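# Reseat die set upper plate onto its guide pillars

## Task

Set the upper plate of the die set back on its guide pillars with the punch facing downward, then lower it until it is fully seated. The punch may not contact anything. The attempt fails if either half of the die set drops, slides in a gripper by more than roughly a fingernail's width, or is set down hard. It also fails if the upper plate, gripped or free, travels that distance down the pillars at more than about a pen's length per second. Small slips within a grip count together until that half is placed and released.

## Robot and tools

Robot: two Doosan M1013 six-joint arms, left_arm and right_arm, each with a Robotiq 140 two-finger gripper and a wrist camera. The left gripper's fingers can fold. A part held near the fingertips (outer quarter of each pad) is squeezed normally. A part held deeper can be pulled toward the palm, held loosely, or squeezed harder than asked. Fingertips pushed into a surface fold easily unless fully closed, so contact may go unnoticed. The right gripper's fingers are rigid.

Frames: the scene frame has its origin at table-top height between the nominal bases, +z up, +x out over the table, and left_arm on the +y side. Calibrated bases: left_arm at (-0.090, +0.650, 0) m, unrotated; right_arm at (-0.072, -0.577, 0) m, turned slightly about z (quat_wxyz +1.000, 0, 0, -0.023). Each arm's gripper pose, velocities and wrist camera pose are printed in that arm's own base frame. Fixed cameras and the table use the scene frame. end_effector_position is the point between the pads when closed. Fingers point along the gripper's +z and open along its y. Tips reach about 33 mm past that point at gaps up to 40 mm, and about 9 mm past it when fully open. Printed poses can be off by a few centimetres.

Row format (used by execute_actions and move): one flat list of 18 numbers covering both arms, even if only one moves. The first 9 are left_arm and the next 9 are right_arm. Per arm there are six absolute joint angles in radians, in this order: forearm roll (joint_4), elbow (joint_3), wrist pitch (joint_5), wrist roll (joint_6), shoulder (joint_2), waist (joint_1). Then come three gripper numbers, each from -1 to 1. Gripper position: +1 fully open (140 mm), about -0.8 pads touching, -1 close until blocked. force_limit: pad force, about 14 N at -1, 40 N at 0, 58 N at +1. speed: finger speed, about 30 mm/s at -1 up to 250 mm/s at +1; faster closing grips harder. Both start at +1. Joint ranges: elbow ±2.792, all others ±6.283 rad. Targets more than 0.010 rad past a limit are refused. To leave a gripper unchanged, repeat its last three numbers; a 0 is itself a command.

execute_actions(actions, cameras): actions is a list of actions. Each action is up to 15 rows, one per 1/30 s step; a short action repeats its last row to fill 15 steps. Each action lasts 0.5 s. An empty list returns a status with all camera images. cameras: list of names (cam_low, cam_left_wrist, cam_right_wrist) or ["all"].

move(target, speed, blend, stop_force, zero, blocking, cameras): drives all joints in step along paths to absolute joint targets. target is one 18-number row or a list of up to 15 rows sharing a 10 s budget. speed is the top joint speed in rad/s, 0.01 to 3.92, default 0.5. blend is a corner-rounding radius in rad for lists; 0 means stop at each target. stop_force is 10 to 80 N: an arm halts when its estimated push against its motion rises that much above its zero. Use it with slow speed for touches. Omit it when moving away from a contact. zero=false keeps the earlier zero. blocking=false returns after about 0.5 s while the move continues; it cannot be combined with stop_force. Gripper numbers in a list should match. No collision avoidance is done. The result adds a move: line: done, off_target, moving, held or fault, plus limits=held if steps were withheld.

wait(seconds 0-10): the scene runs while commands are held. stop: brakes the running move. zoom_image(camera, region [x0,y0,x1,y1] pixels, max 504 square): enlarges part of the latest image; images are 672x504. clear_fault(arm): clears a reported torque or force fault on that arm. read_manual: licence text only. finished_scene(scene): ends the scene (scene 1 or 2) and cannot be undone.

Results: Joint positions, Joint velocities and Joint targets per arm, in the row's joint order; velocities may read within noise. Joint torques, External joint torques (outside push estimate, including held weight) and Flange force along the gripper's x y z axes; these are noisy, and no reading means no estimate. object_status: 0 moving, 1 blocked while opening, 2 blocked while closing (a grip), 3 reached target or pads met. Check for 2 after closing. position_measured is in counts: 3 open, about 139 = 60 mm, 230 = pads met. To tighten, raise force_limit and change position slightly (for example -1 to -0.98). Also reported: joint sent to its limit, joint command not followed (clearance check between the arms), MOTOR HOT, and fault lines.

Hazards: a joint torque over its limit (waist/shoulder 295, elbow 139, wrist joints 39.1 N m) or 144 N outside force stops the arm until cleared. Arms are stiff, so aiming past a firm contact can trip a fault. Avoid arm-to-arm contact and closing a gripper on the other arm's fingers. Do not drop parts, release moving parts, slam anything or hit fixed objects. Avoid leaving anything off the table or gripping heavy parts far from their centre. Long stretched holds heat motors and can brake an arm. Lower the plate slowly.

Each tool is called after ">>>" as name(argument=value, ...), one argument or row to a line, values as JSON.

## Session

>>> execute_actions(
  actions=[],
)

Scene clock: 0.00 s.
left_arm: end_effector_position=(+0.6178, -0.7538, +0.2248) position_measured=3 object_status=3 end_effector_quat_wxyz=(-0.174, +0.750, +0.615, +0.169) | right_arm: end_effector_position=(+0.8034, -0.2029, +0.2836) position_measured=3 object_status=3 end_effector_quat_wxyz=(-0.289, +0.450, +0.663, +0.524)
Joint names: [forearm roll, elbow, wrist pitch, wrist roll, shoulder, waist]
Joint positions: left_arm=[0.321 0.433 2.049 -0.725 1.042 -1.015] | right_arm=[1.061 1.244 1.908 -1.06 0.748 -0.629]
Joint velocities: within noise
Joint torques (N m): no reading
External joint torques (N m): no reading
Flange force (N): no reading
Joint targets: left_arm=[0.321 0.433 2.049 -0.725 1.042 -1.015] | right_arm=[1.061 1.244 1.908 -1.060 0.748 -0.629]
Tool commands: left_gripper/position=+1.0 left_gripper/force_limit=+1.0 left_gripper/speed=+1.0 right_gripper/position=+1.0 right_gripper/force_limit=+1.0 right_gripper/speed=+1.0

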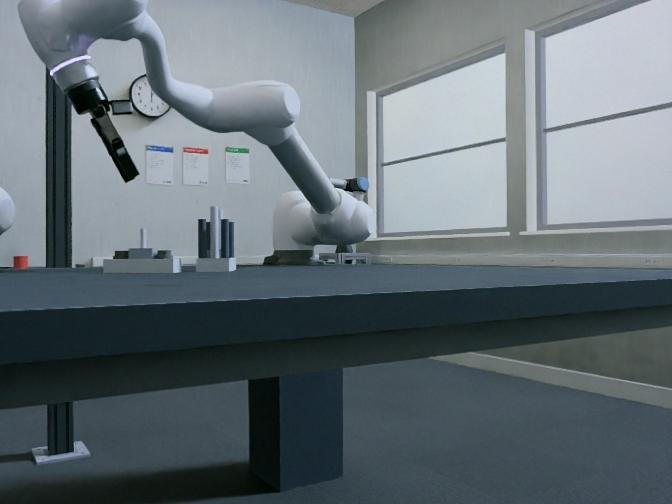

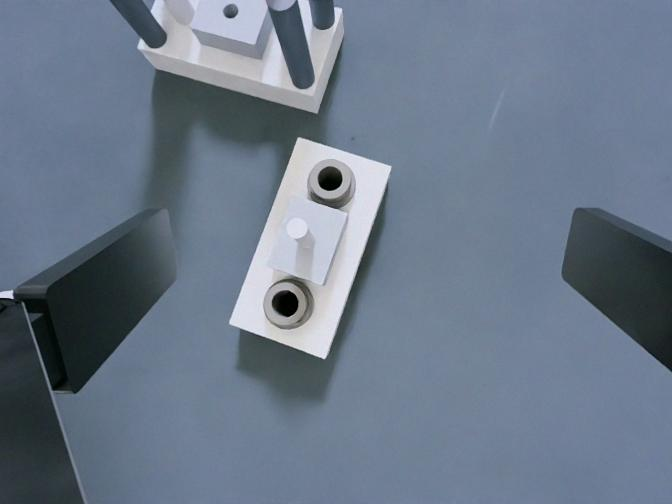

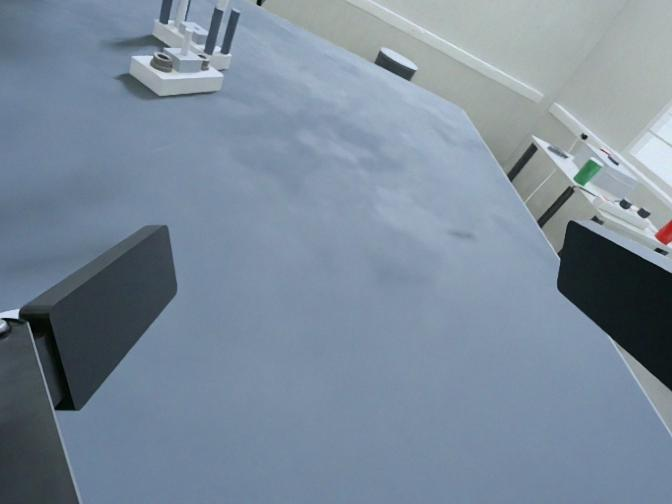

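>>> zoom_image(
  camera="cam_low",
  region=[80, 180, 260, 300],
)

>>> zoom_image(
  camera="cam_left_wrist",
  region=[100, 0, 420, 370],
)

>>> zoom_image(
  camera="cam_right_wrist",
  region=[100, 0, 280, 120],
)

Scaled by 2.800 from the camera's 672x504 image, which has a finer 960x720 frame.

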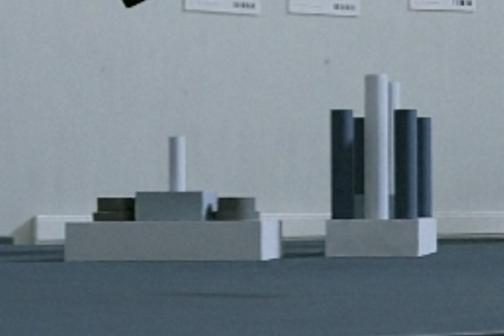

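Scaled by 1.362 from the camera's 672x504 image, which has a finer 960x720 frame.

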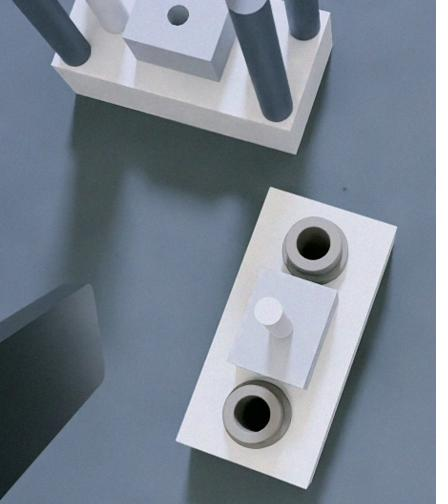

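Scaled by 2.800 from the camera's 672x504 image, which has a finer 960x720 frame.

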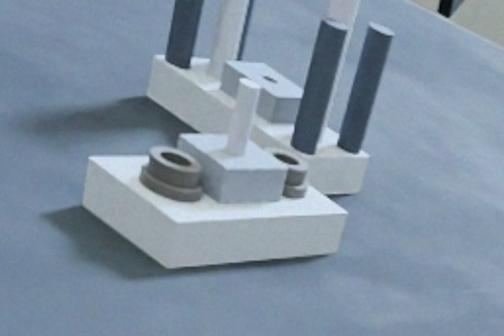

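>>> move(
  target=[0,1.2329,1.5009,-0.2027,0.4078,-0.7137,1,1,1,1.061,1.244,1.908,-1.06,0.748,-0.629,1,1,1],
  speed=0.8,
  cameras=["cam_left_wrist"],
)

>>> zoom_image(
  camera="cam_left_wrist",
  region=[150, 0, 550, 300],
)

>>> zoom_image(
  camera="cam_left_wrist",
  region=[150, 200, 550, 500],
)

Scene clock: 199.57 s.
left_arm: end_effector_position=(+0.6300, -0.4999, +0.3502) position_measured=3 object_status=3 end_effector_quat_wxyz=(+0.000, +0.863, +0.505, +0.000) | right_arm: end_effector_position=(+0.8031, -0.2030, +0.2837) position_measured=3 object_status=3 end_effector_quat_wxyz=(-0.289, +0.450, +0.663, +0.523)
Joint names: [forearm roll, elbow, wrist pitch, wrist roll, shoulder, waist]
Joint positions: left_arm=[0 1.233 1.501 -0.203 0.408 -0.714] | right_arm=[1.061 1.244 1.908 -1.06 0.748 -0.629]
Joint torques (N m): left_arm=[4.29 -43.75 0.16 -0.05 -88.75 -0.24] | right_arm=[3.45 -37.71 1.27 -0.25 -110.08 -1.43]
External joint torques (N m): left_arm=[0.05 1.79 -0.16 0.05 5.93 -0.19] | right_arm=[0.53 -0.96 0.19 0.27 0.67 1.29]
Flange force (N): left_arm=[-1.1 5.5 3.9] | right_arm=[-1.5 4.5 -0.9]
Joint targets: left_arm=[0.000 1.233 1.501 -0.203 0.408 -0.714] | right_arm=[1.061 1.244 1.908 -1.060 0.748 -0.629]
move: done
Images, in order (width x height): cam_left_wrist 672x504.

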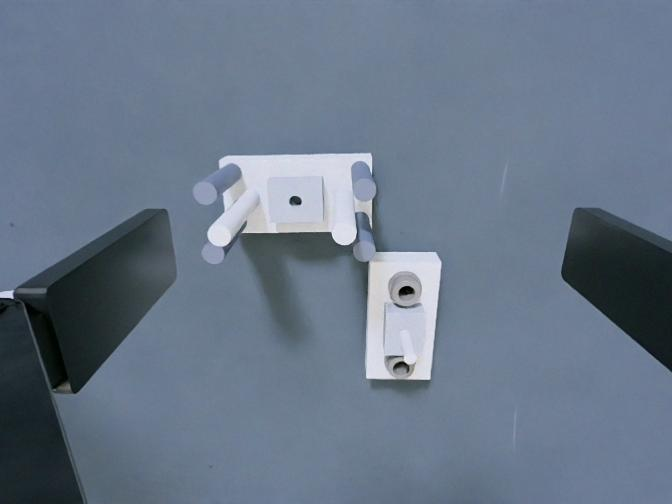

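Scaled by 1.260 from the camera's 672x504 image, which has a finer 960x720 frame.

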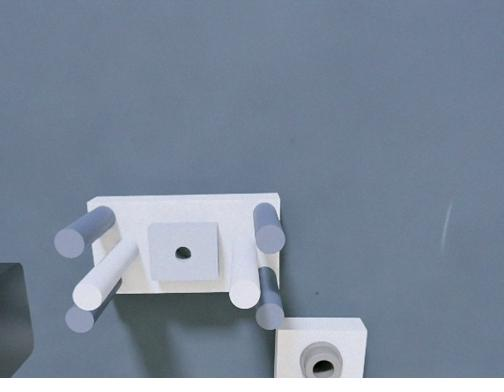

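Scaled by 1.260 from the camera's 672x504 image, which has a finer 960x720 frame.

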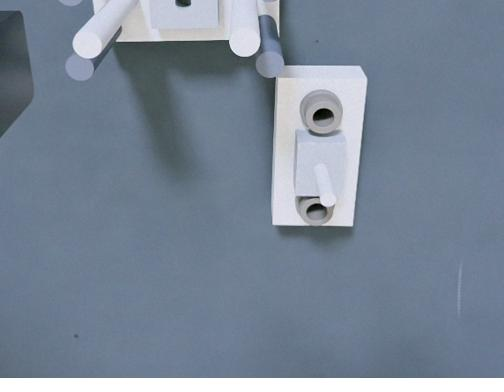

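>>> move(
  target=[0,1.1748,1.3134,-0.4294,0.6534,-0.9304,1,-1,-0.5,1.061,1.244,1.908,-1.06,0.748,-0.629,1,1,1],
  speed=0.6,
  cameras=["cam_left_wrist","cam_low"],
)

Scene clock: 265.67 s.
left_arm: end_effector_position=(+0.5761, -0.7151, +0.1701) position_measured=3 object_status=3 end_effector_quat_wxyz=(+0.000, +0.860, +0.510, +0.000) | right_arm: end_effector_position=(+0.8031, -0.2030, +0.2837) position_measured=3 object_status=3 end_effector_quat_wxyz=(-0.289, +0.450, +0.663, +0.523)
Joint names: [forearm roll, elbow, wrist pitch, wrist roll, shoulder, waist]
Joint positions: left_arm=[0 1.174 1.313 -0.429 0.653 -0.93] | right_arm=[1.061 1.244 1.908 -1.06 0.748 -0.629]
Joint torques (N m): left_arm=[4.09 -42.02 0.17 -0.06 -109.83 -0.44] | right_arm=[3.54 -37.63 1.42 -0.29 -110.4 -1.49]
External joint torques (N m): left_arm=[0.14 1.18 -0.16 0.06 5.67 0.4] | right_arm=[0.46 -1.15 0.05 0.31 0.64 1.05]
Flange force (N): left_arm=[-1.8 5.8 4.1] | right_arm=[-1.7 4.8 -1.3]
Joint targets: left_arm=[0.000 1.175 1.313 -0.429 0.653 -0.930] | right_arm=[1.061 1.244 1.908 -1.060 0.748 -0.629]
move: done
Images, in order (width x height): cam_low 672x504, cam_left_wrist 672x504.

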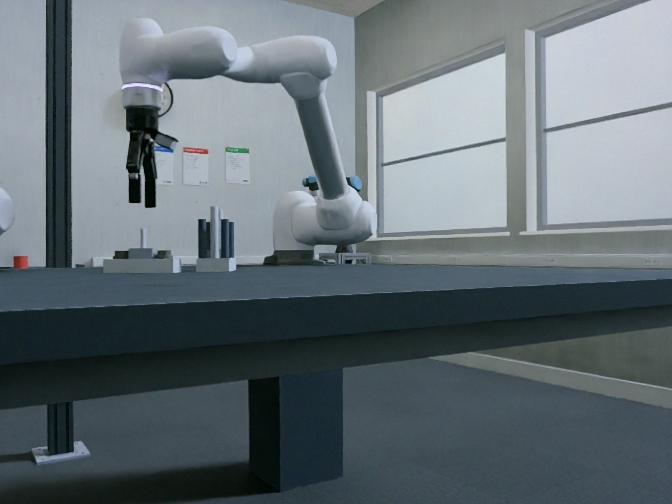

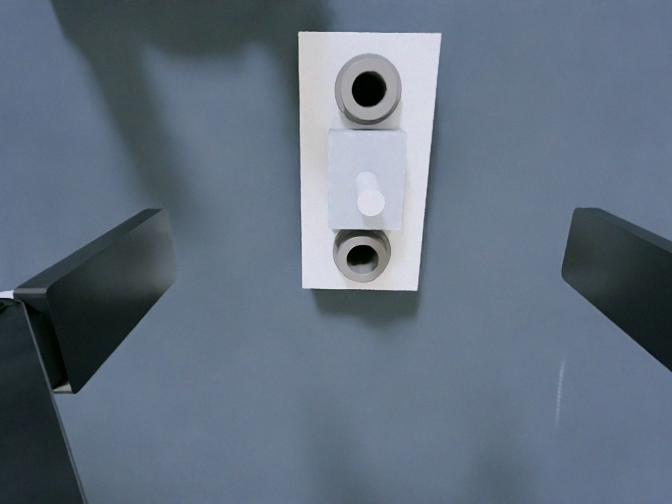

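>>> move(
  target=[0,1.2975,1.1213,-0.4002,0.7228,-0.9098,1,0.5,-1,1.061,1.244,1.908,-1.06,0.748,-0.629,1,1,1],
  speed=0.25,
  cameras=["cam_left_wrist","cam_low"],
)

>>> zoom_image(
  camera="cam_low",
  region=[80, 180, 260, 300],
)

Scene clock: 305.63 s.
left_arm: end_effector_position=(+0.5880, -0.6999, +0.0418) position_measured=3 object_status=3 end_effector_quat_wxyz=(+0.000, +0.862, +0.506, +0.000) | right_arm: end_effector_position=(+0.8031, -0.2030, +0.2837) position_measured=3 object_status=3 end_effector_quat_wxyz=(-0.289, +0.450, +0.663, +0.523)
Joint names: [forearm roll, elbow, wrist pitch, wrist roll, shoulder, waist]
Joint positions: left_arm=[0 1.298 1.121 -0.4 0.723 -0.91] | right_arm=[1.061 1.244 1.908 -1.06 0.748 -0.629]
Joint torques (N m): left_arm=[3.83 -39.16 0.15 -0.05 -112.88 -0.51] | right_arm=[3.47 -37.94 1.4 -0.34 -110.33 -0.84]
External joint torques (N m): left_arm=[0.11 1.09 -0.14 0.05 5.84 0.27] | right_arm=[0.5 -0.55 0.05 0.36 1.41 0.48]
Flange force (N): left_arm=[-1.7 5.4 5.2] | right_arm=[-2.2 3.8 -1.3]
Joint targets: left_arm=[0.000 1.298 1.121 -0.400 0.723 -0.910] | right_arm=[1.061 1.244 1.908 -1.060 0.748 -0.629]
move: done
Images, in order (width x height): cam_low 672x504, cam_left_wrist 672x504.

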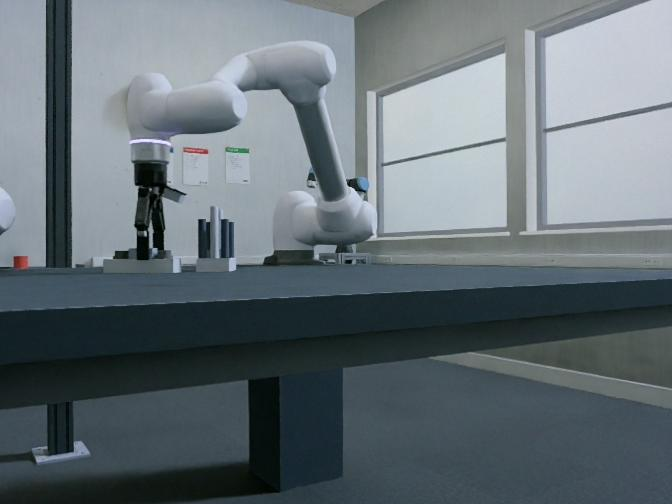

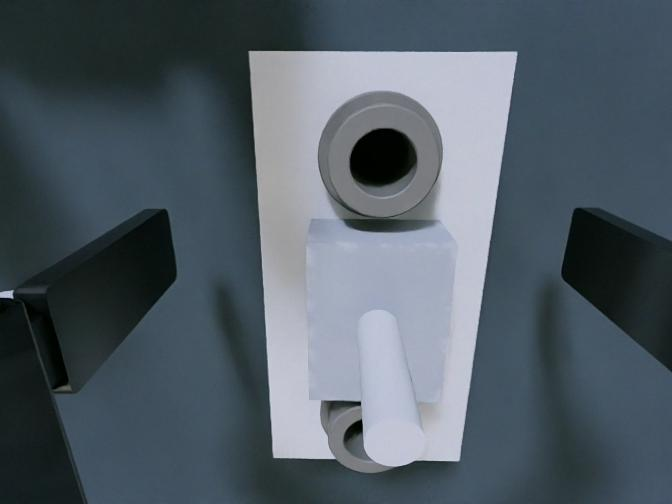

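Scaled by 2.800 from the camera's 672x504 image, which has a finer 960x720 frame.

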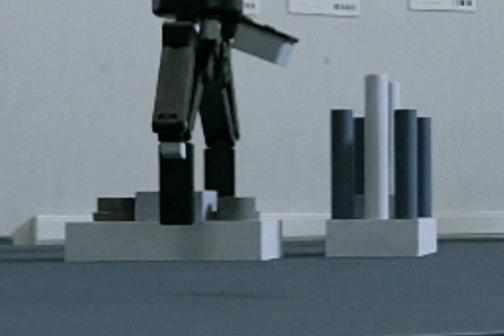

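>>> move(
  target=[0,1.2975,1.1213,-0.4002,0.7228,-0.9098,-1,0.5,-1,1.061,1.244,1.908,-1.06,0.748,-0.629,1,1,1],
  speed=0.25,
  cameras=["cam_left_wrist","cam_low"],
)

>>> zoom_image(
  camera="cam_low",
  region=[80, 180, 260, 300],
)

Scene clock: 319.73 s.
left_arm: end_effector_position=(+0.5881, -0.7000, +0.0421) position_measured=111 object_status=0 end_effector_quat_wxyz=(+0.000, +0.863, +0.506, +0.000) | right_arm: end_effector_position=(+0.8031, -0.2030, +0.2837) position_measured=3 object_status=3 end_effector_quat_wxyz=(-0.289, +0.450, +0.663, +0.523)
Joint names: [forearm roll, elbow, wrist pitch, wrist roll, shoulder, waist]
Joint positions: left_arm=[0 1.297 1.121 -0.4 0.723 -0.91] | right_arm=[1.061 1.244 1.908 -1.06 0.748 -0.629]
Joint torques (N m): left_arm=[3.23 -30.28 -0.63 -0.09 -92.97 -1.27] | right_arm=[3.53 -37.78 1.45 -0.23 -111.13 -0.84]
External joint torques (N m): left_arm=[0.72 -7.74 0.64 0.09 -13.8 0.94] | right_arm=[0.47 -1.13 0.03 0.25 0.89 0.78]
Flange force (N): left_arm=[0.6 1.5 -16.1] | right_arm=[-2.1 4.7 -1.5]
Joint targets: left_arm=[0.000 1.298 1.121 -0.400 0.723 -0.910] | right_arm=[1.061 1.244 1.908 -1.060 0.748 -0.629]
move: done
Images, in order (width x height): cam_low 672x504, cam_left_wrist 672x504.

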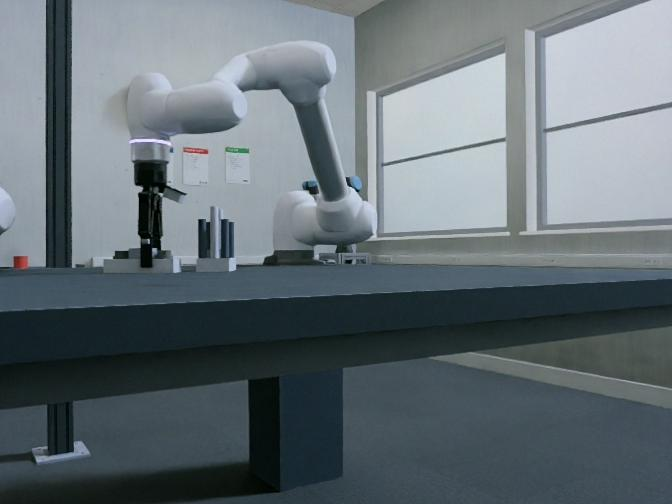

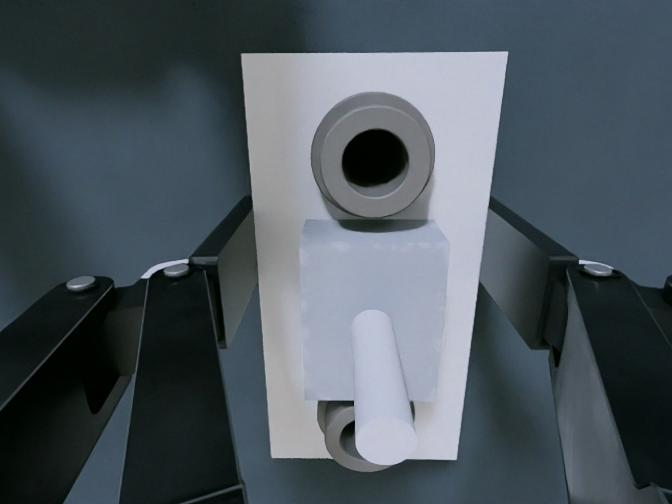

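Scaled by 2.800 from the camera's 672x504 image, which has a finer 960x720 frame.

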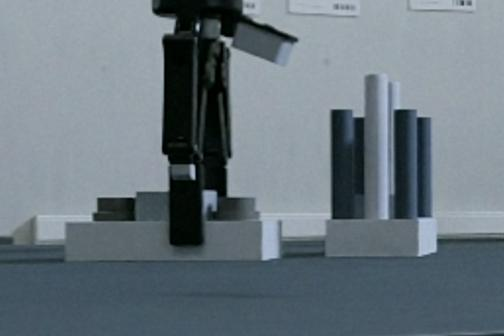

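>>> move(
  target=[0,1.2536,1.2037,-0.4002,0.6843,-0.9098,-1,0.5,-1,1.061,1.244,1.908,-1.06,0.748,-0.629,1,1,1],
  speed=0.08,
  cameras=["cam_left_wrist","cam_low"],
)

>>> zoom_image(
  camera="cam_low",
  region=[80, 180, 260, 300],
)

Scene clock: 330.97 s.
left_arm: end_effector_position=(+0.5882, -0.7001, +0.1000) position_measured=111 object_status=2 end_effector_quat_wxyz=(+0.000, +0.862, +0.506, +0.000) | right_arm: end_effector_position=(+0.8031, -0.2030, +0.2837) position_measured=3 object_status=3 end_effector_quat_wxyz=(-0.289, +0.450, +0.663, +0.523)
Joint names: [forearm roll, elbow, wrist pitch, wrist roll, shoulder, waist]
Joint positions: left_arm=[0 1.253 1.204 -0.4 0.684 -0.91] | right_arm=[1.061 1.244 1.908 -1.06 0.748 -0.629]
Joint torques (N m): left_arm=[3.72 -50.15 0.05 -0.06 -127.72 -0.57] | right_arm=[3.5 -37.4 1.44 -0.32 -110.33 -1.23]
External joint torques (N m): left_arm=[0.37 10.63 -0.04 0.06 22.23 0.02] | right_arm=[0.47 -1.15 0.02 0.34 1.36 1.01]
Flange force (N): left_arm=[-1.9 5.4 22.6] | right_arm=[-2.7 5.4 -1.6]
Joint targets: left_arm=[0.000 1.254 1.204 -0.400 0.684 -0.910] | right_arm=[1.061 1.244 1.908 -1.060 0.748 -0.629]
move: done
Images, in order (width x height): cam_low 672x504, cam_left_wrist 672x504.

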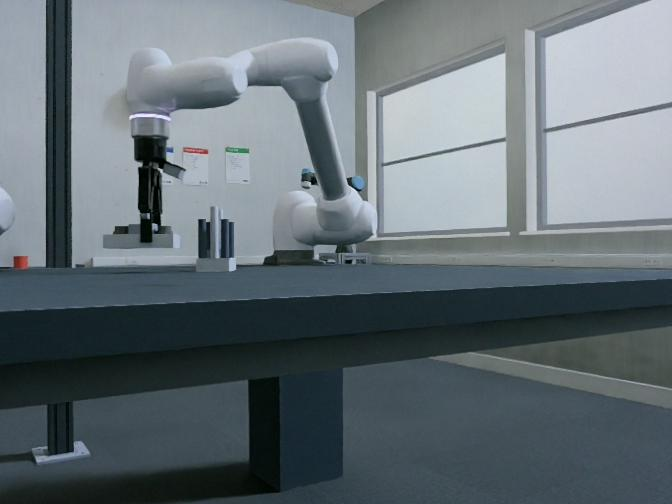

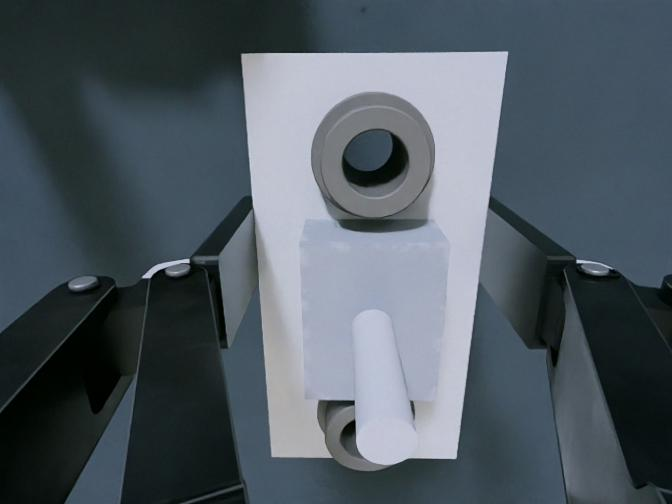

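Scaled by 2.800 from the camera's 672x504 image, which has a finer 960x720 frame.

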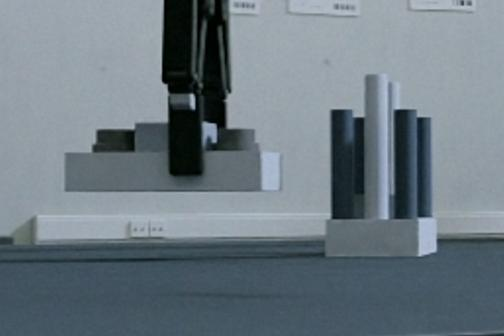

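>>> move(
  target=[
    [0,0.8175,1.7053,-0.4002,0.6188,-0.9098,-1,0.5,-1,1.061,1.244,1.908,-1.06,0.748,-0.629,1,1,1],
    [-1.8886,1.9671,1.134,-2.4806,0.1934,-0.534,-1,0.5,-1,1.7064,2.1098,1.4045,-0.6893,0.1389,0.2601,1,1,1],
  ],
  speed=[0.25,0.4],
  blend=[0.1,0],
  cameras=["all"],
)

Scene clock: 376.30 s.
left_arm: end_effector_position=(+0.5201, -0.5999, +0.4501) position_measured=111 object_status=2 end_effector_quat_wxyz=(+0.500, +0.500, -0.500, +0.500) | right_arm: end_effector_position=(+0.4796, +0.4996, +0.4160) position_measured=3 object_status=3 end_effector_quat_wxyz=(+0.511, -0.488, -0.511, -0.488)
Joint names: [forearm roll, elbow, wrist pitch, wrist roll, shoulder, waist]
Joint positions: left_arm=[-1.889 1.967 1.134 -2.481 0.193 -0.534] | right_arm=[1.706 2.11 1.405 -0.689 0.139 0.26]
Joint torques (N m): left_arm=[-7.57 -47.18 5.94 -0.06 -72.68 -0.34] | right_arm=[1.27 -34.57 1.7 -0.33 -51.89 -0.41]
External joint torques (N m): left_arm=[4.48 13.02 -4.24 0.06 18.45 0.35] | right_arm=[0.34 -1.49 0.04 0.33 1.35 0.51]
Flange force (N): left_arm=[-23.9 -3.8 1.9] | right_arm=[0.3 4.2 2.5]
Joint targets: left_arm=[-1.889 1.967 1.134 -2.481 0.193 -0.534] | right_arm=[1.706 2.110 1.405 -0.689 0.139 0.260]
move: done

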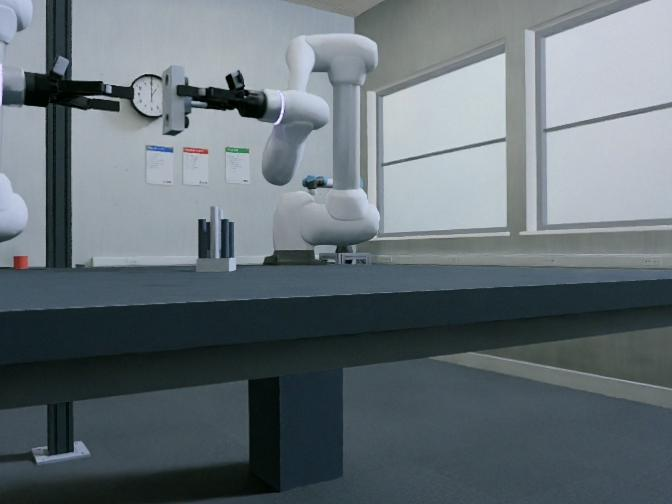

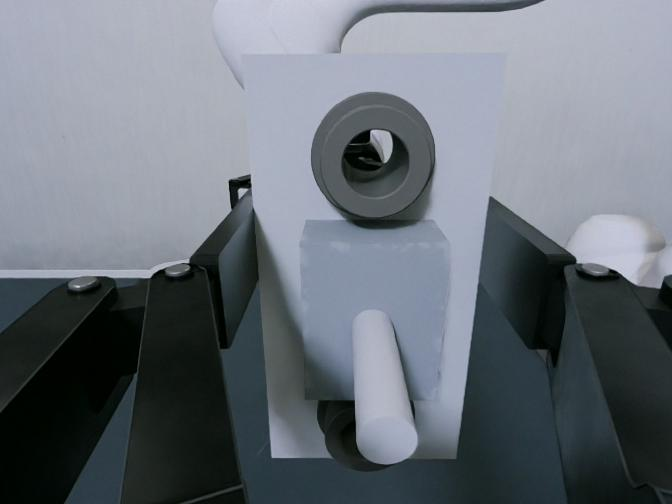

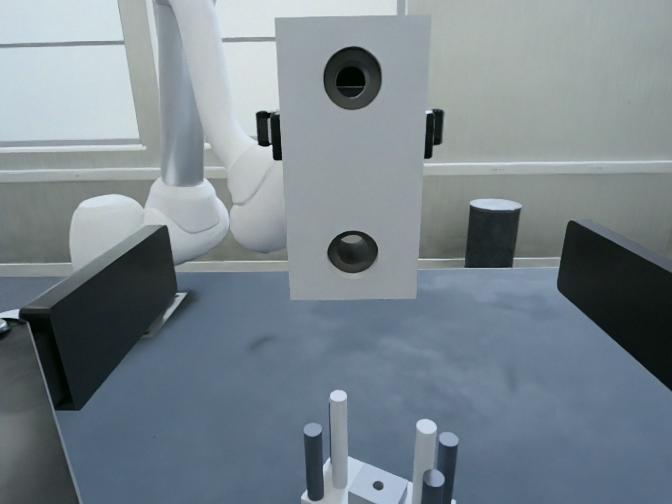

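>>> move(
  target=[-1.8886,1.9671,1.134,-2.4806,0.1934,-0.534,-1,0.5,-1,1.8208,2.0506,1.2661,-0.7052,0.1869,0.4376,1,0,-1],
  speed=0.1,
  cameras=["all"],
)

>>> zoom_image(
  camera="cam_low",
  region=[60, 30, 290, 180],
)

Scene clock: 431.40 s.
left_arm: end_effector_position=(+0.5201, -0.5999, +0.4501) position_measured=111 object_status=2 end_effector_quat_wxyz=(+0.500, +0.500, -0.500, +0.500) | right_arm: end_effector_position=(+0.4723, +0.5984, +0.4160) position_measured=3 object_status=3 end_effector_quat_wxyz=(+0.511, -0.488, -0.511, -0.488)
Joint names: [forearm roll, elbow, wrist pitch, wrist roll, shoulder, waist]
Joint positions: left_arm=[-1.889 1.967 1.134 -2.481 0.193 -0.534] | right_arm=[1.821 2.051 1.266 -0.705 0.187 0.438]
Joint torques (N m): left_arm=[-7.56 -47.12 5.84 -0.08 -72.56 -0.88] | right_arm=[0.81 -35.75 1.74 -0.21 -57.33 -0.28]
External joint torques (N m): left_arm=[4.43 12.76 -4.13 0.08 17.65 0.94] | right_arm=[0.32 -0.92 0.03 0.21 1.43 0.3]
Flange force (N): left_arm=[-23.0 -3.7 0.6] | right_arm=[-0.6 3.1 2.4]
Joint targets: left_arm=[-1.889 1.967 1.134 -2.481 0.193 -0.534] | right_arm=[1.821 2.051 1.266 -0.705 0.187 0.438]
move: done

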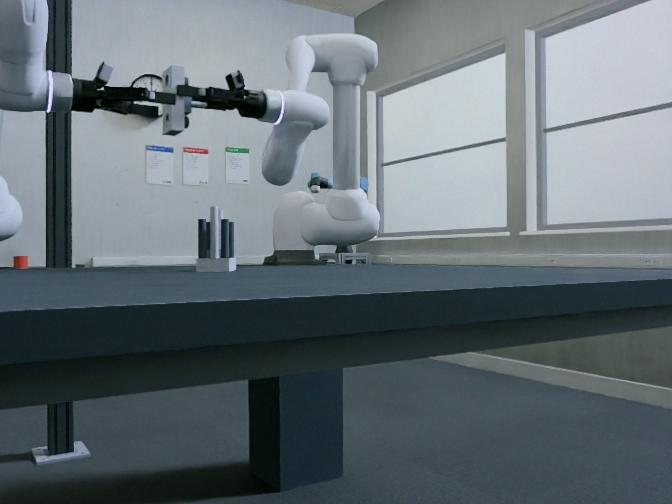

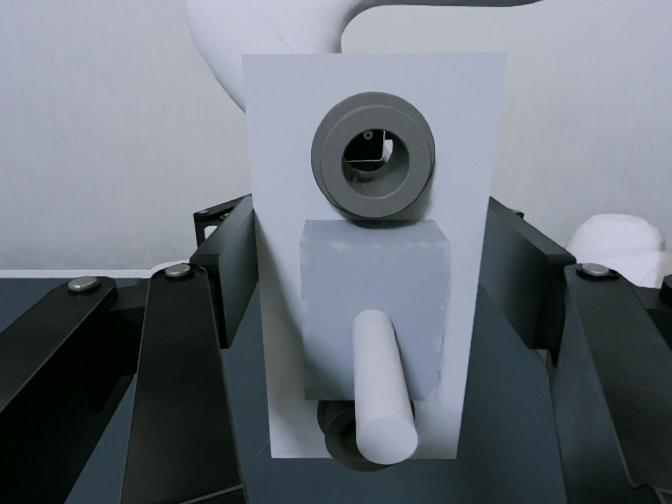

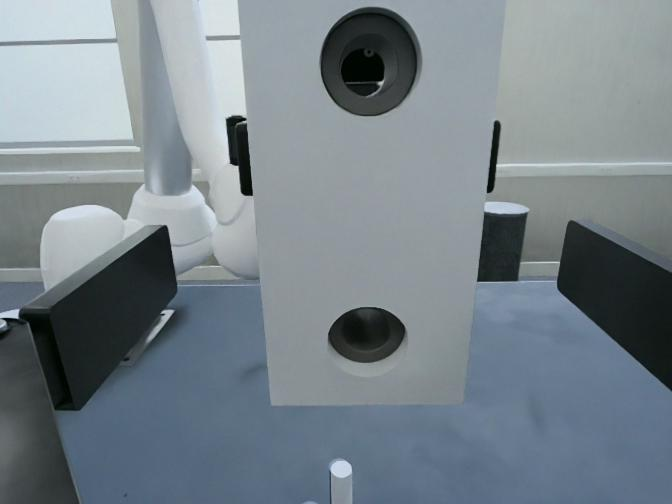

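Scaled by 2.191 from the camera's 672x504 image, which has a finer 960x720 frame.

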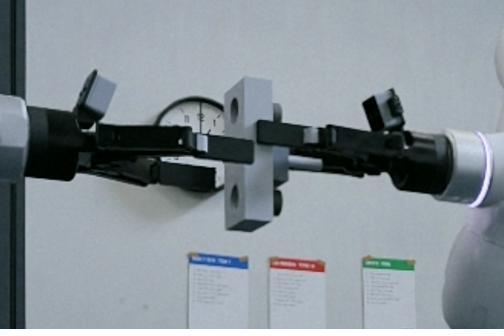

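>>> move(
  target=[
    [-1.8886,1.9671,1.134,-2.4806,0.1934,-0.534,-1,0.5,-1,1.8177,2.058,1.2748,-0.7127,0.1883,0.4291,1,0,-1],
    [-1.8886,1.9671,1.134,-2.4806,0.1934,-0.534,-1,0.5,-1,1.8177,2.058,1.2748,-0.7127,0.1883,0.4291,-1,0,-1],
  ],
  speed=0.1,
  cameras=["all"],
)

>>> zoom_image(
  camera="cam_low",
  region=[60, 30, 290, 180],
)

Scene clock: 462.27 s.
left_arm: end_effector_position=(+0.5201, -0.6000, +0.4501) position_measured=111 object_status=2 end_effector_quat_wxyz=(+0.500, +0.500, -0.500, +0.500) | right_arm: end_effector_position=(+0.4726, +0.5933, +0.4120) position_measured=110 object_status=0 end_effector_quat_wxyz=(+0.511, -0.488, -0.511, -0.488)
Joint names: [forearm roll, elbow, wrist pitch, wrist roll, shoulder, waist]
Joint positions: left_arm=[-1.889 1.967 1.134 -2.481 0.193 -0.534] | right_arm=[1.818 2.058 1.275 -0.713 0.188 0.429]
Joint torques (N m): left_arm=[-9.6 -52.66 1.45 0.38 -63.76 -2.49] | right_arm=[-1.66 -35.63 6.18 -0.23 -61.6 17.18]
External joint torques (N m): left_arm=[6.49 18.39 0.26 -0.38 9.3 2.31] | right_arm=[2.84 -0.91 -4.36 0.23 5.23 -17.13]
Flange force (N): left_arm=[-20.1 10.7 -19.0] | right_arm=[-4.3 16.5 -16.1]
Joint targets: left_arm=[-1.889 1.967 1.134 -2.481 0.193 -0.534] | right_arm=[1.818 2.058 1.275 -0.713 0.188 0.429]
move: done

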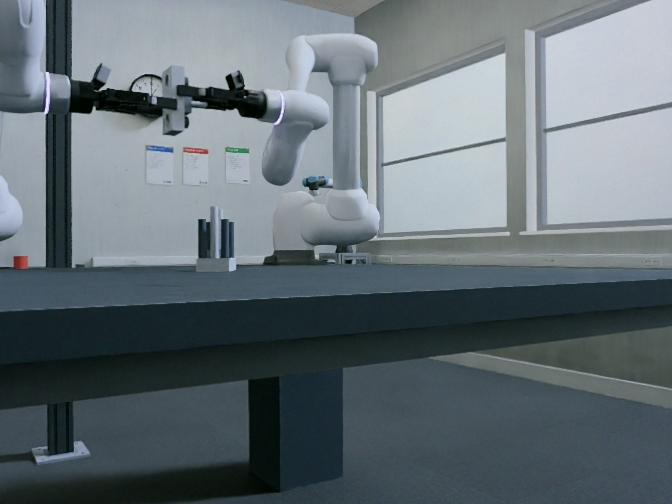

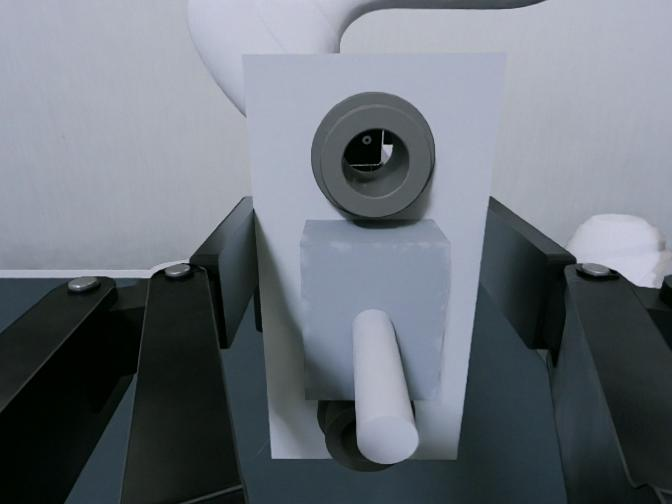

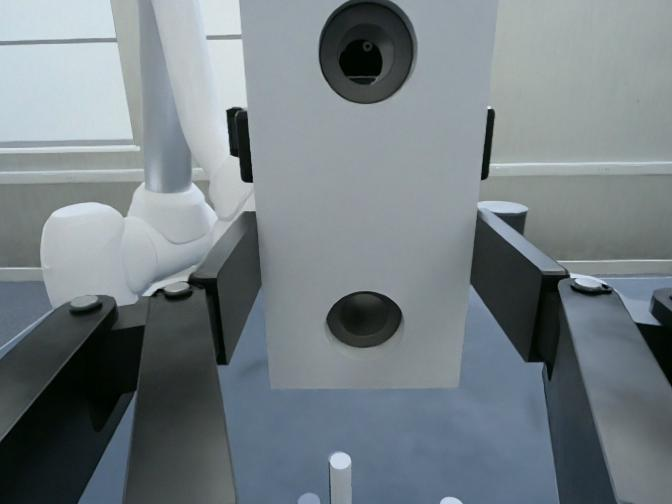

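Scaled by 2.191 from the camera's 672x504 image, which has a finer 960x720 frame.

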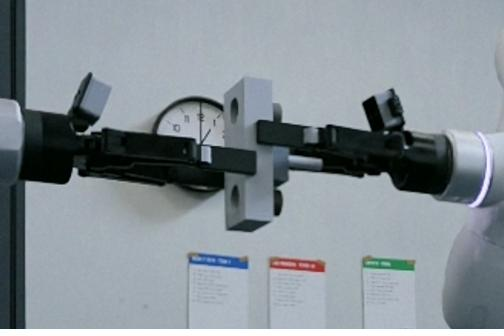

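>>> move(
  target=[
    [-1.8886,1.9671,1.134,-2.4806,0.1934,-0.534,-1,0.5,-1,1.8177,2.058,1.2748,-0.7127,0.1883,0.4291,-0.97,0.7,-1],
    [-1.8886,1.9671,1.134,-2.4806,0.1934,-0.534,1,0.5,-1,1.8177,2.058,1.2748,-0.7127,0.1883,0.4291,-0.97,0.7,-1],
  ],
  speed=0.1,
  cameras=["all"],
)

Scene clock: 474.30 s.
left_arm: end_effector_position=(+0.5201, -0.5999, +0.4501) position_measured=3 object_status=0 end_effector_quat_wxyz=(+0.500, +0.500, -0.500, +0.500) | right_arm: end_effector_position=(+0.4726, +0.5933, +0.4120) position_measured=111 object_status=2 end_effector_quat_wxyz=(+0.511, -0.488, -0.511, -0.488)
Joint names: [forearm roll, elbow, wrist pitch, wrist roll, shoulder, waist]
Joint positions: left_arm=[-1.889 1.967 1.134 -2.481 0.193 -0.534] | right_arm=[1.818 2.058 1.275 -0.713 0.188 0.429]
Joint torques (N m): left_arm=[-3.15 -35.17 1.85 -0.09 -58.58 -0.36] | right_arm=[5.59 -45.79 6.03 -0.29 -69.96 -1.15]
External joint torques (N m): left_arm=[0.07 0.93 -0.16 0.09 4.23 0.19] | right_arm=[-4.41 9.19 -4.21 0.29 13.61 1.18]
Flange force (N): left_arm=[-5.0 -4.0 1.9] | right_arm=[-18.1 2.6 3.8]
Joint targets: left_arm=[-1.889 1.967 1.134 -2.481 0.193 -0.534] | right_arm=[1.818 2.058 1.275 -0.713 0.188 0.429]
move: done

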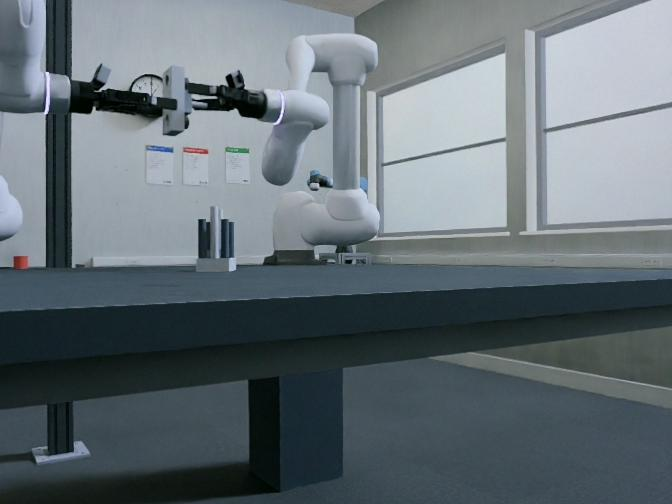

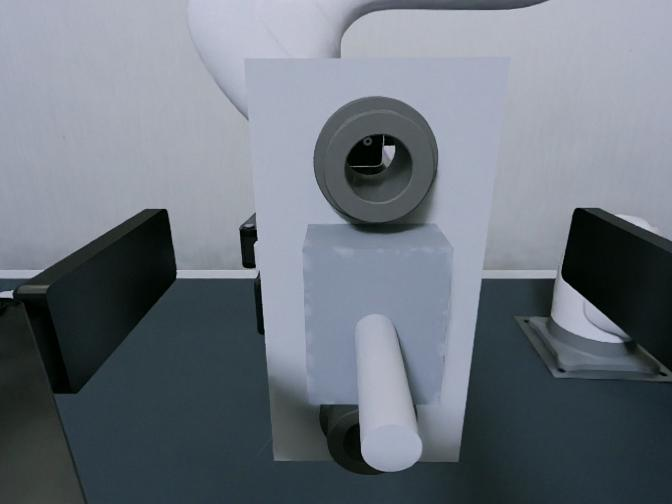

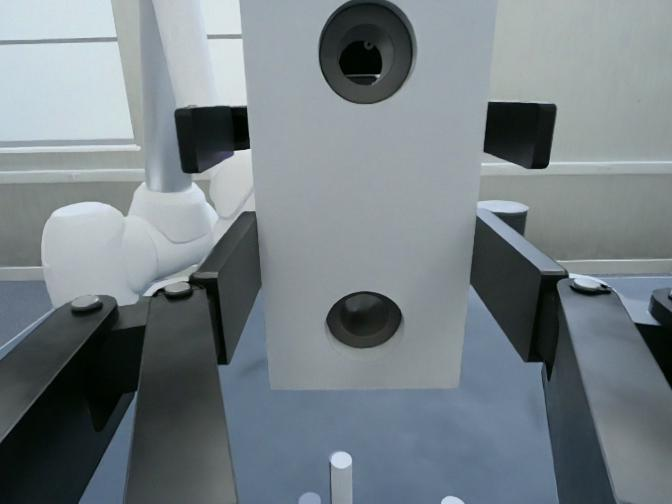

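>>> move(
  target=[
    [-1.7373,2.0594,1.3358,-2.5162,0.117,-0.287,1,0.5,-1,1.8177,2.058,1.2748,-0.7127,0.1883,0.4291,-0.97,0.7,-1],
    [-1.7373,2.0594,1.3358,-2.5162,0.117,-0.287,1,0.5,-1,0,1.3206,1.6882,-0.5403,0.1328,0.5854,-0.97,0.7,-1],
    [0,1.4241,1.3814,-0.3146,0.3361,-0.805,1,0.5,-1,0,1.3206,1.6882,-0.5403,0.1328,0.5854,-0.97,0.7,-1],
  ],
  speed=[0.25,0.5,0.8],
  blend=[0,0.05,0],
  cameras=["all"],
)

>>> zoom_image(
  camera="cam_left_wrist",
  region=[160, 60, 560, 360],
)

>>> zoom_image(
  camera="cam_low",
  region=[60, 30, 290, 180],
)

Scene clock: 541.93 s.
left_arm: end_effector_position=(+0.5471, -0.5192, +0.3000) position_measured=3 object_status=3 end_effector_quat_wxyz=(+0.000, +0.858, +0.514, +0.000) | right_arm: end_effector_position=(+0.5121, +0.3809, +0.5000) position_measured=111 object_status=2 end_effector_quat_wxyz=(+0.000, +0.221, +0.975, +0.000)
Joint names: [forearm roll, elbow, wrist pitch, wrist roll, shoulder, waist]
Joint positions: left_arm=[0 1.424 1.381 -0.315 0.336 -0.805] | right_arm=[0 1.321 1.688 -0.54 0.133 0.585]
Joint torques (N m): left_arm=[4.33 -42.51 0.14 -0.08 -80.74 -0.47] | right_arm=[4.14 -50.35 0.23 -0.32 -68.94 -0.65]
External joint torques (N m): left_arm=[-0.02 0.97 -0.14 0.08 4.72 0.29] | right_arm=[0.22 8.3 -0.2 0.32 12.61 0.7]
Flange force (N): left_arm=[-0.9 5.3 3.0] | right_arm=[-1.0 5.3 14.7]
Joint targets: left_arm=[0.000 1.424 1.381 -0.315 0.336 -0.805] | right_arm=[0.000 1.321 1.688 -0.540 0.133 0.585]
move: done

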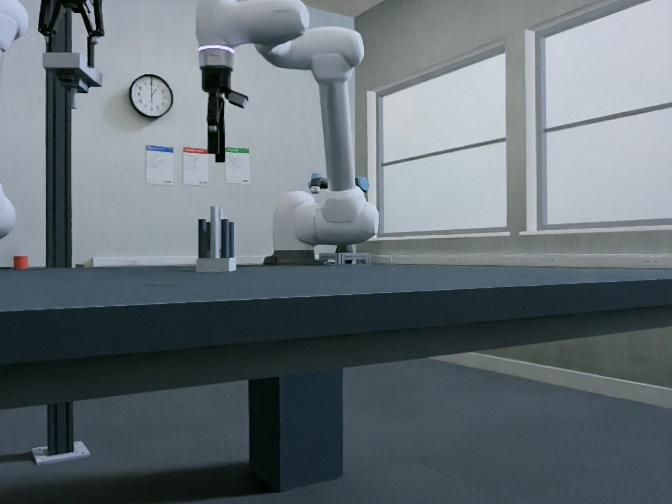

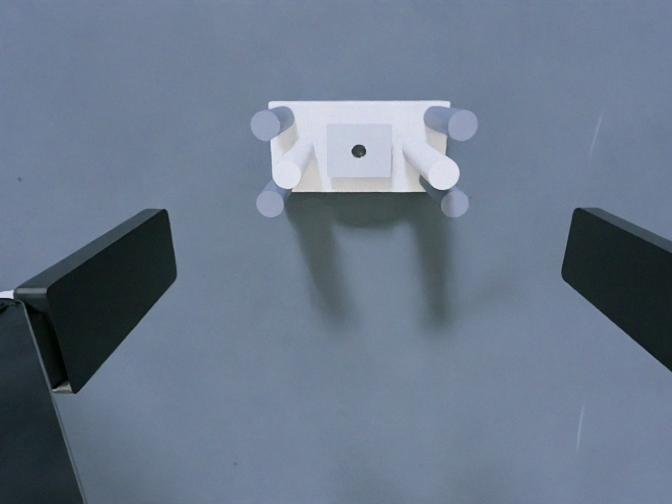

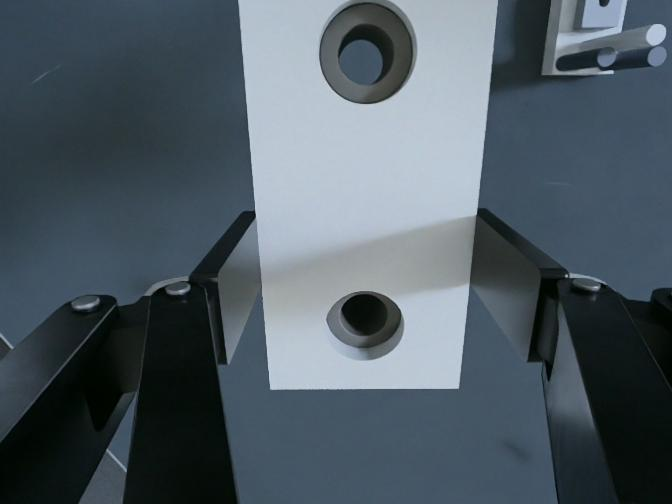

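Scaled by 1.260 from the camera's 672x504 image, which has a finer 960x720 frame.

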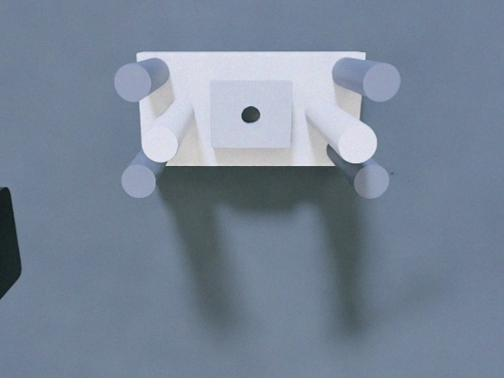

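Scaled by 2.191 from the camera's 672x504 image, which has a finer 960x720 frame.

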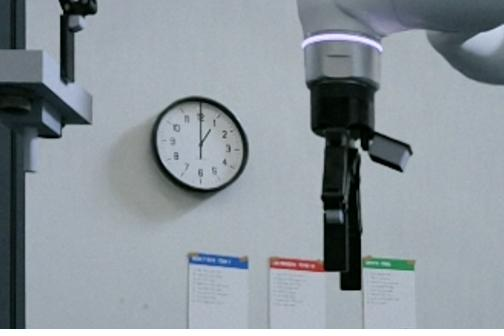

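>>> move(
  target=[
    [0,1.4241,1.3814,-0.3146,0.3361,0.2,1,0.5,-1,0,1.3206,1.6882,-0.5403,0.1328,0.5854,-0.97,0.7,-1],
    [0,1.4241,1.3814,-0.3146,0.3361,0.2,1,0.5,-1,0,1.0371,1.5438,-0.2097,0.5607,0.9167,-0.97,0.7,-1],
  ],
  speed=[0.7,0.25],
  blend=[0.1,0],
  cameras=["all"],
)

>>> zoom_image(
  camera="cam_right_wrist",
  region=[230, 0, 510, 210],
)

>>> zoom_image(
  camera="cam_low",
  region=[110, 120, 326, 282],
)

Scene clock: 586.43 s.
left_arm: end_effector_position=(+0.7316, +0.1835, +0.3000) position_measured=3 object_status=3 end_effector_quat_wxyz=(+0.000, +0.504, +0.864, +0.000) | right_arm: end_effector_position=(+0.5132, +0.7262, +0.3300) position_measured=111 object_status=2 end_effector_quat_wxyz=(+0.000, +0.220, +0.975, +0.000)
Joint names: [forearm roll, elbow, wrist pitch, wrist roll, shoulder, waist]
Joint positions: left_arm=[0 1.424 1.381 -0.315 0.336 0.2] | right_arm=[0 1.037 1.544 -0.21 0.561 0.917]
Joint torques (N m): left_arm=[4.21 -42.68 0.15 -0.06 -80.95 -0.45] | right_arm=[4 -50.48 0.08 -0.4 -114.16 -0.7]
External joint torques (N m): left_arm=[0.09 1.32 -0.14 0.06 5.39 0.41] | right_arm=[0.39 8.3 -0.07 0.4 16.3 1.12]
Flange force (N): left_arm=[-0.9 5.6 3.8] | right_arm=[0.7 6.0 15.1]
Joint targets: left_arm=[0.000 1.424 1.381 -0.315 0.336 0.200] | right_arm=[0.000 1.037 1.544 -0.210 0.561 0.917]
move: done

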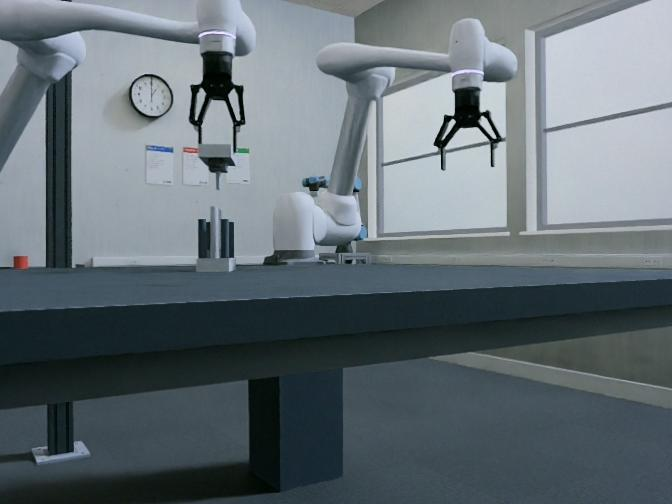

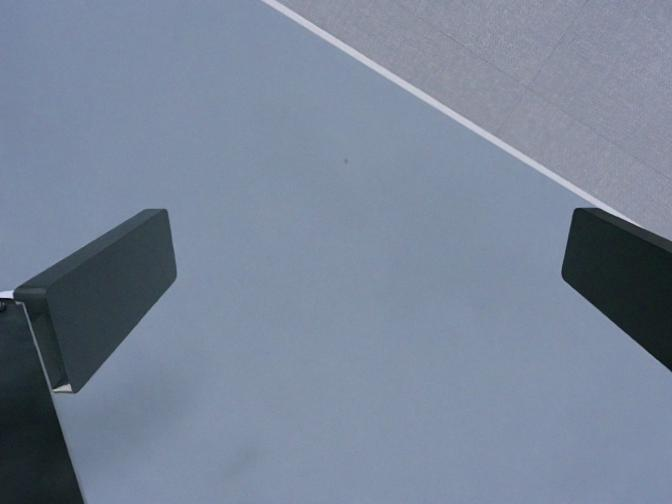

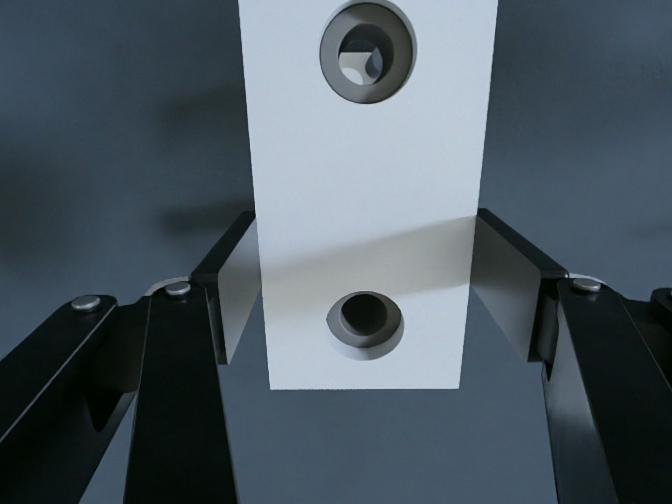

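Scaled by 1.800 from the camera's 672x504 image, which has a finer 960x720 frame.

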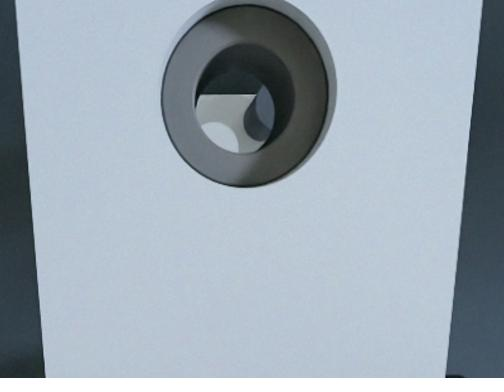

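Scaled by 2.333 from the camera's 672x504 image, which has a finer 960x720 frame.

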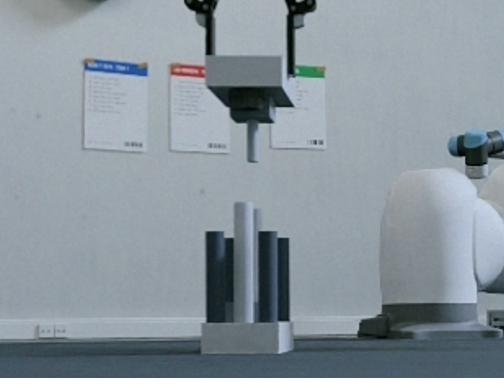

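>>> zoom_image(
  camera="cam_right_wrist",
  region=[320, 30, 400, 90],
)

Scaled by 6.300 from the camera's 672x504 image, which has a finer 960x720 frame.

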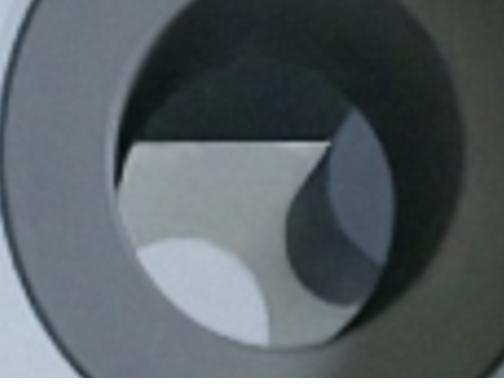

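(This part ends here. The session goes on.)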